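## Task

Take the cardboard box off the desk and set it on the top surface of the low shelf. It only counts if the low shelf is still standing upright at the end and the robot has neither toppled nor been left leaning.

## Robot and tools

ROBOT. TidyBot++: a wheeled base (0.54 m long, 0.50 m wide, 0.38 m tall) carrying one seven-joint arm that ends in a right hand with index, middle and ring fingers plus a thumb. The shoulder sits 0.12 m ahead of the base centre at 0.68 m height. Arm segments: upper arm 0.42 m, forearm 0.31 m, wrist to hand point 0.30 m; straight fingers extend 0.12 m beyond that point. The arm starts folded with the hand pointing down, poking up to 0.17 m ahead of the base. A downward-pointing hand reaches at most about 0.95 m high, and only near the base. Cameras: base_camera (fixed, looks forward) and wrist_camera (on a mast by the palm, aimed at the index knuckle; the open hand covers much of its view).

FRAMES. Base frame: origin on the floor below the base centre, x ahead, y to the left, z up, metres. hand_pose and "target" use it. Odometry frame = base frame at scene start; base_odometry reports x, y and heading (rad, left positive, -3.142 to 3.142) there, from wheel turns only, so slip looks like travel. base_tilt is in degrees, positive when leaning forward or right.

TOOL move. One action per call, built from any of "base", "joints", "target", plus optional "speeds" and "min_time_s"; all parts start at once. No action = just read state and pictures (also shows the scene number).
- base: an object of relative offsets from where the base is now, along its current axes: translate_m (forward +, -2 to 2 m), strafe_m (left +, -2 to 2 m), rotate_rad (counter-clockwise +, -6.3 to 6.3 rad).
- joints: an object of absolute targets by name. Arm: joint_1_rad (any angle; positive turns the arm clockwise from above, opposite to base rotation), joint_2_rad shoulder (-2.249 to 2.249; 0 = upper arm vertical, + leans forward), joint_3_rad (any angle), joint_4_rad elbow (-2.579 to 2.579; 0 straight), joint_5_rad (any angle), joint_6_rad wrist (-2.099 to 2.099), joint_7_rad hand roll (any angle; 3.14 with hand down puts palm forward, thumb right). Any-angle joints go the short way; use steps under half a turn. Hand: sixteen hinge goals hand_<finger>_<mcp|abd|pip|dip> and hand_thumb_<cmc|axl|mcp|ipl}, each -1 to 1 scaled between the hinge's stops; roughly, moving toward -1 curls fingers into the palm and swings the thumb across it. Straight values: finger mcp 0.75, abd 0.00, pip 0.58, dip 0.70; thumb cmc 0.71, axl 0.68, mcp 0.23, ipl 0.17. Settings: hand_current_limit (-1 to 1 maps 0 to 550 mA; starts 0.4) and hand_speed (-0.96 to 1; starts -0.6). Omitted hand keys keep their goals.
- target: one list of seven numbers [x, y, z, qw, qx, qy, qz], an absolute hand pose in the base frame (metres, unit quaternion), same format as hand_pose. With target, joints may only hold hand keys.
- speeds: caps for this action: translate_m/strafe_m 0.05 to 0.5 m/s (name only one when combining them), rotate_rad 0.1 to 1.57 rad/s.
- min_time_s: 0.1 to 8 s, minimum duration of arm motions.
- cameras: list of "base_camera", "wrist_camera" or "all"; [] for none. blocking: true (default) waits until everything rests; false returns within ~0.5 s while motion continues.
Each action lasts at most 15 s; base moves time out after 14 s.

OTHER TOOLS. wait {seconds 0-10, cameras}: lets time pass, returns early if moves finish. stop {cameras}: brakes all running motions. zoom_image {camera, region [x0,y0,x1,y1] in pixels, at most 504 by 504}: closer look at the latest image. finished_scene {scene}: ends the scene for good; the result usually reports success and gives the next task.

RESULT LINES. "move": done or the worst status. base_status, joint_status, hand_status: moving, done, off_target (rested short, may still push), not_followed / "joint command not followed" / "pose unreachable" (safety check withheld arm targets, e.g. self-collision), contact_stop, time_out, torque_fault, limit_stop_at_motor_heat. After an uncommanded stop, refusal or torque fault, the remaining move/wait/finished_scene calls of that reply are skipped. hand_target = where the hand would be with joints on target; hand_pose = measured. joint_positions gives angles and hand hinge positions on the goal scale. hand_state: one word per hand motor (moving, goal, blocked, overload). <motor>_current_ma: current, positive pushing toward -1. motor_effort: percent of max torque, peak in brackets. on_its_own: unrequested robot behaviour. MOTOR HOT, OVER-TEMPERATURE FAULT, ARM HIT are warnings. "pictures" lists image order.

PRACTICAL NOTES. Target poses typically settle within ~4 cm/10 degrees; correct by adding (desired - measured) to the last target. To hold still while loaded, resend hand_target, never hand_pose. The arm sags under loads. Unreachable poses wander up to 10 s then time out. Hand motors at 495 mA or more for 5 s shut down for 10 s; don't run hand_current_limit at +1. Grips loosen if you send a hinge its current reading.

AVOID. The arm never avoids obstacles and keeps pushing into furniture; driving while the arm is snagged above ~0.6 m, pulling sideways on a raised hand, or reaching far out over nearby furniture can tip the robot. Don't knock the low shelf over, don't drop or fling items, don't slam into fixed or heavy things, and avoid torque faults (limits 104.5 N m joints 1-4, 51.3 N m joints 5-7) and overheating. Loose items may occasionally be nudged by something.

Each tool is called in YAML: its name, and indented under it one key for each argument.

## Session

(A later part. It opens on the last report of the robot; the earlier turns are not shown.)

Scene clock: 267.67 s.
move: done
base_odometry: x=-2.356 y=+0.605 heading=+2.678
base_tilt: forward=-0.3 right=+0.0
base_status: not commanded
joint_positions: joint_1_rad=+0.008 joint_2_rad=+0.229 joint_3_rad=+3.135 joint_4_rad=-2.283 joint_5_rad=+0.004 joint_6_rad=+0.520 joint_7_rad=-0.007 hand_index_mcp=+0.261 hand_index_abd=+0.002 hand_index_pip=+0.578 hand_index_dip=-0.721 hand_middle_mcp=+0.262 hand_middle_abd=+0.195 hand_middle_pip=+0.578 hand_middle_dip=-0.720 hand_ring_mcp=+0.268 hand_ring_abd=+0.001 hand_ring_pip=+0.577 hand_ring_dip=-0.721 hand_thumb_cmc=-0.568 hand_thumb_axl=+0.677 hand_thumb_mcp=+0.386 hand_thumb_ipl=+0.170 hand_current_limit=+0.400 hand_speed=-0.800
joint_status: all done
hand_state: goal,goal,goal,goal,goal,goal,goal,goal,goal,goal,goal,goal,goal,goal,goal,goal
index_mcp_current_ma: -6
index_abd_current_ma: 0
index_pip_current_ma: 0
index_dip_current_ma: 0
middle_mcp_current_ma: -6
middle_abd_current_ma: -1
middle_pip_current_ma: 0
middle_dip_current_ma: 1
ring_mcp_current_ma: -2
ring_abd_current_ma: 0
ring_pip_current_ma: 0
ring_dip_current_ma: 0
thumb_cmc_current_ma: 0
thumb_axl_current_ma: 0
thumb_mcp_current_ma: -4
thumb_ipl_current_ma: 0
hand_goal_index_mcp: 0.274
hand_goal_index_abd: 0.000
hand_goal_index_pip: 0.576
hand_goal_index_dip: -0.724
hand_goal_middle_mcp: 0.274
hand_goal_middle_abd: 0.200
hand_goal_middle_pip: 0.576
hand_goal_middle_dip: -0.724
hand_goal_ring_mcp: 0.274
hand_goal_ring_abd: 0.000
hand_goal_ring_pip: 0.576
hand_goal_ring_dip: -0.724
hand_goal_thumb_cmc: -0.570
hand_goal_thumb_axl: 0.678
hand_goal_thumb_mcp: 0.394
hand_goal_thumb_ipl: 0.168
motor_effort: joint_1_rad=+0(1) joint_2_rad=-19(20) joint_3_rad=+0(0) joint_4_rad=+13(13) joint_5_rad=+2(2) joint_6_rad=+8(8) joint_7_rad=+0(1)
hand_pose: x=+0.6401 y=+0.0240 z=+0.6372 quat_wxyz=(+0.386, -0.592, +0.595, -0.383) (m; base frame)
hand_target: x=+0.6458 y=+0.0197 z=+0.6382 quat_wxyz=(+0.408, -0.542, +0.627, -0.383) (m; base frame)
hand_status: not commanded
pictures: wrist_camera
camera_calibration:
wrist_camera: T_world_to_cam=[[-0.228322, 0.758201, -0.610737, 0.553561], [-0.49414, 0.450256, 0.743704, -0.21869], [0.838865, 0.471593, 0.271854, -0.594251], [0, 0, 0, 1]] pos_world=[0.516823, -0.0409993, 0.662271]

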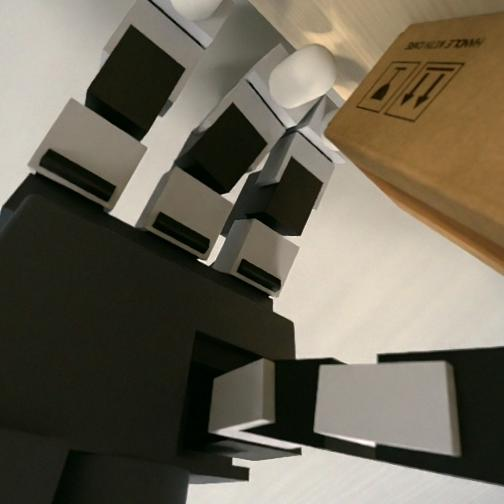

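move:
  joints: {"joint_2_rad":0.15,"joint_4_rad":-2.16,"joint_6_rad":0.27}
  min_time_s: 1.2

move:
  joints: {"joint_2_rad":0.0,"joint_4_rad":-1.92,"joint_6_rad":-0.12}
  min_time_s: 1.2
  cameras: ["wrist_camera"]

Scene clock: 276.27 s.
move: done
base_odometry: x=-2.356 y=+0.605 heading=+2.678
base_tilt: forward=-0.2 right=+0.0
base_status: not commanded
joint_positions: joint_1_rad=+0.008 joint_2_rad=+0.179 joint_3_rad=+3.135 joint_4_rad=-2.194 joint_5_rad=+0.004 joint_6_rad=+0.354 joint_7_rad=-0.007 hand_index_mcp=+0.261 hand_index_abd=+0.002 hand_index_pip=+0.578 hand_index_dip=-0.721 hand_middle_mcp=+0.262 hand_middle_abd=+0.195 hand_middle_pip=+0.578 hand_middle_dip=-0.720 hand_ring_mcp=+0.268 hand_ring_abd=+0.001 hand_ring_pip=+0.577 hand_ring_dip=-0.721 hand_thumb_cmc=-0.568 hand_thumb_axl=+0.677 hand_thumb_mcp=+0.386 hand_thumb_ipl=+0.170 hand_current_limit=+0.400 hand_speed=-0.800
joint_status: all done
hand_state: goal,goal,goal,goal,goal,goal,goal,goal,goal,goal,goal,goal,goal,goal,goal,goal
index_mcp_current_ma: -6
index_abd_current_ma: 0
index_pip_current_ma: 0
index_dip_current_ma: 0
middle_mcp_current_ma: -5
middle_abd_current_ma: -1
middle_pip_current_ma: 0
middle_dip_current_ma: 1
ring_mcp_current_ma: -2
ring_abd_current_ma: 0
ring_pip_current_ma: 0
ring_dip_current_ma: 0
thumb_cmc_current_ma: 0
thumb_axl_current_ma: 0
thumb_mcp_current_ma: -4
thumb_ipl_current_ma: 0
hand_goal_index_mcp: 0.274
hand_goal_index_abd: 0.000
hand_goal_index_pip: 0.576
hand_goal_index_dip: -0.724
hand_goal_middle_mcp: 0.274
hand_goal_middle_abd: 0.200
hand_goal_middle_pip: 0.576
hand_goal_middle_dip: -0.724
hand_goal_ring_mcp: 0.274
hand_goal_ring_abd: 0.000
hand_goal_ring_pip: 0.576
hand_goal_ring_dip: -0.724
hand_goal_thumb_cmc: -0.570
hand_goal_thumb_axl: 0.678
hand_goal_thumb_mcp: 0.394
hand_goal_thumb_ipl: 0.168
motor_effort: joint_1_rad=-1(1) joint_2_rad=-19(20) joint_3_rad=+0(0) joint_4_rad=+13(15) joint_5_rad=+2(2) joint_6_rad=+7(8) joint_7_rad=+1(1)
hand_pose: x=+0.6475 y=+0.0238 z=+0.6628 quat_wxyz=(+0.378, -0.597, +0.600, -0.375) (m; base frame)
hand_target: x=+0.6468 y=+0.0248 z=+0.6767 quat_wxyz=(+0.386, -0.558, +0.644, -0.353) (m; base frame)
hand_status: not commanded
pictures: none

Scene clock: 278.10 s.
move: done
base_odometry: x=-2.356 y=+0.605 heading=+2.678
base_tilt: forward=-0.3 right=+0.0
base_status: not commanded
joint_positions: joint_1_rad=+0.008 joint_2_rad=+0.025 joint_3_rad=+3.135 joint_4_rad=-1.955 joint_5_rad=+0.004 joint_6_rad=-0.034 joint_7_rad=-0.007 hand_index_mcp=+0.261 hand_index_abd=+0.002 hand_index_pip=+0.578 hand_index_dip=-0.721 hand_middle_mcp=+0.262 hand_middle_abd=+0.195 hand_middle_pip=+0.578 hand_middle_dip=-0.720 hand_ring_mcp=+0.268 hand_ring_abd=+0.001 hand_ring_pip=+0.577 hand_ring_dip=-0.721 hand_thumb_cmc=-0.568 hand_thumb_axl=+0.677 hand_thumb_mcp=+0.386 hand_thumb_ipl=+0.170 hand_current_limit=+0.400 hand_speed=-0.800
joint_status: all done
hand_state: goal,goal,goal,goal,goal,goal,goal,goal,goal,goal,goal,goal,goal,goal,goal,goal
index_mcp_current_ma: -6
index_abd_current_ma: 0
index_pip_current_ma: 0
index_dip_current_ma: 0
middle_mcp_current_ma: -5
middle_abd_current_ma: -1
middle_pip_current_ma: 0
middle_dip_current_ma: 1
ring_mcp_current_ma: -2
ring_abd_current_ma: 0
ring_pip_current_ma: 0
ring_dip_current_ma: 0
thumb_cmc_current_ma: 0
thumb_axl_current_ma: 0
thumb_mcp_current_ma: -4
thumb_ipl_current_ma: 0
hand_goal_index_mcp: 0.274
hand_goal_index_abd: 0.000
hand_goal_index_pip: 0.576
hand_goal_index_dip: -0.724
hand_goal_middle_mcp: 0.274
hand_goal_middle_abd: 0.200
hand_goal_middle_pip: 0.576
hand_goal_middle_dip: -0.724
hand_goal_ring_mcp: 0.274
hand_goal_ring_abd: 0.000
hand_goal_ring_pip: 0.576
hand_goal_ring_dip: -0.724
hand_goal_thumb_cmc: -0.570
hand_goal_thumb_axl: 0.678
hand_goal_thumb_mcp: 0.394
hand_goal_thumb_ipl: 0.168
motor_effort: joint_1_rad=+0(1) joint_2_rad=-16(21) joint_3_rad=+0(1) joint_4_rad=+17(18) joint_5_rad=+1(2) joint_6_rad=+8(8) joint_7_rad=+0(1)
hand_pose: x=+0.6537 y=+0.0234 z=+0.7715 quat_wxyz=(+0.378, -0.596, +0.599, -0.378) (m; base frame)
hand_target: x=+0.6466 y=+0.0307 z=+0.7861 quat_wxyz=(+0.392, -0.562, +0.641, -0.346) (m; base frame)
hand_status: not commanded
pictures: wrist_camera
camera_calibration:
wrist_camera: T_world_to_cam=[[-0.240965, 0.75693, -0.607447, 0.644964], [-0.476695, 0.452885, 0.75343, -0.330489], [0.845398, 0.471117, 0.251695, -0.630685], [0, 0, 0, 1]] pos_world=[0.531051, -0.0413928, 0.799522]

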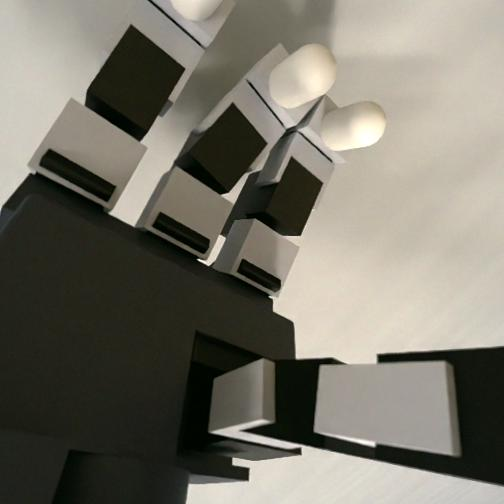

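finished_scene:
  scene: 2

The scene is finished: the task was done.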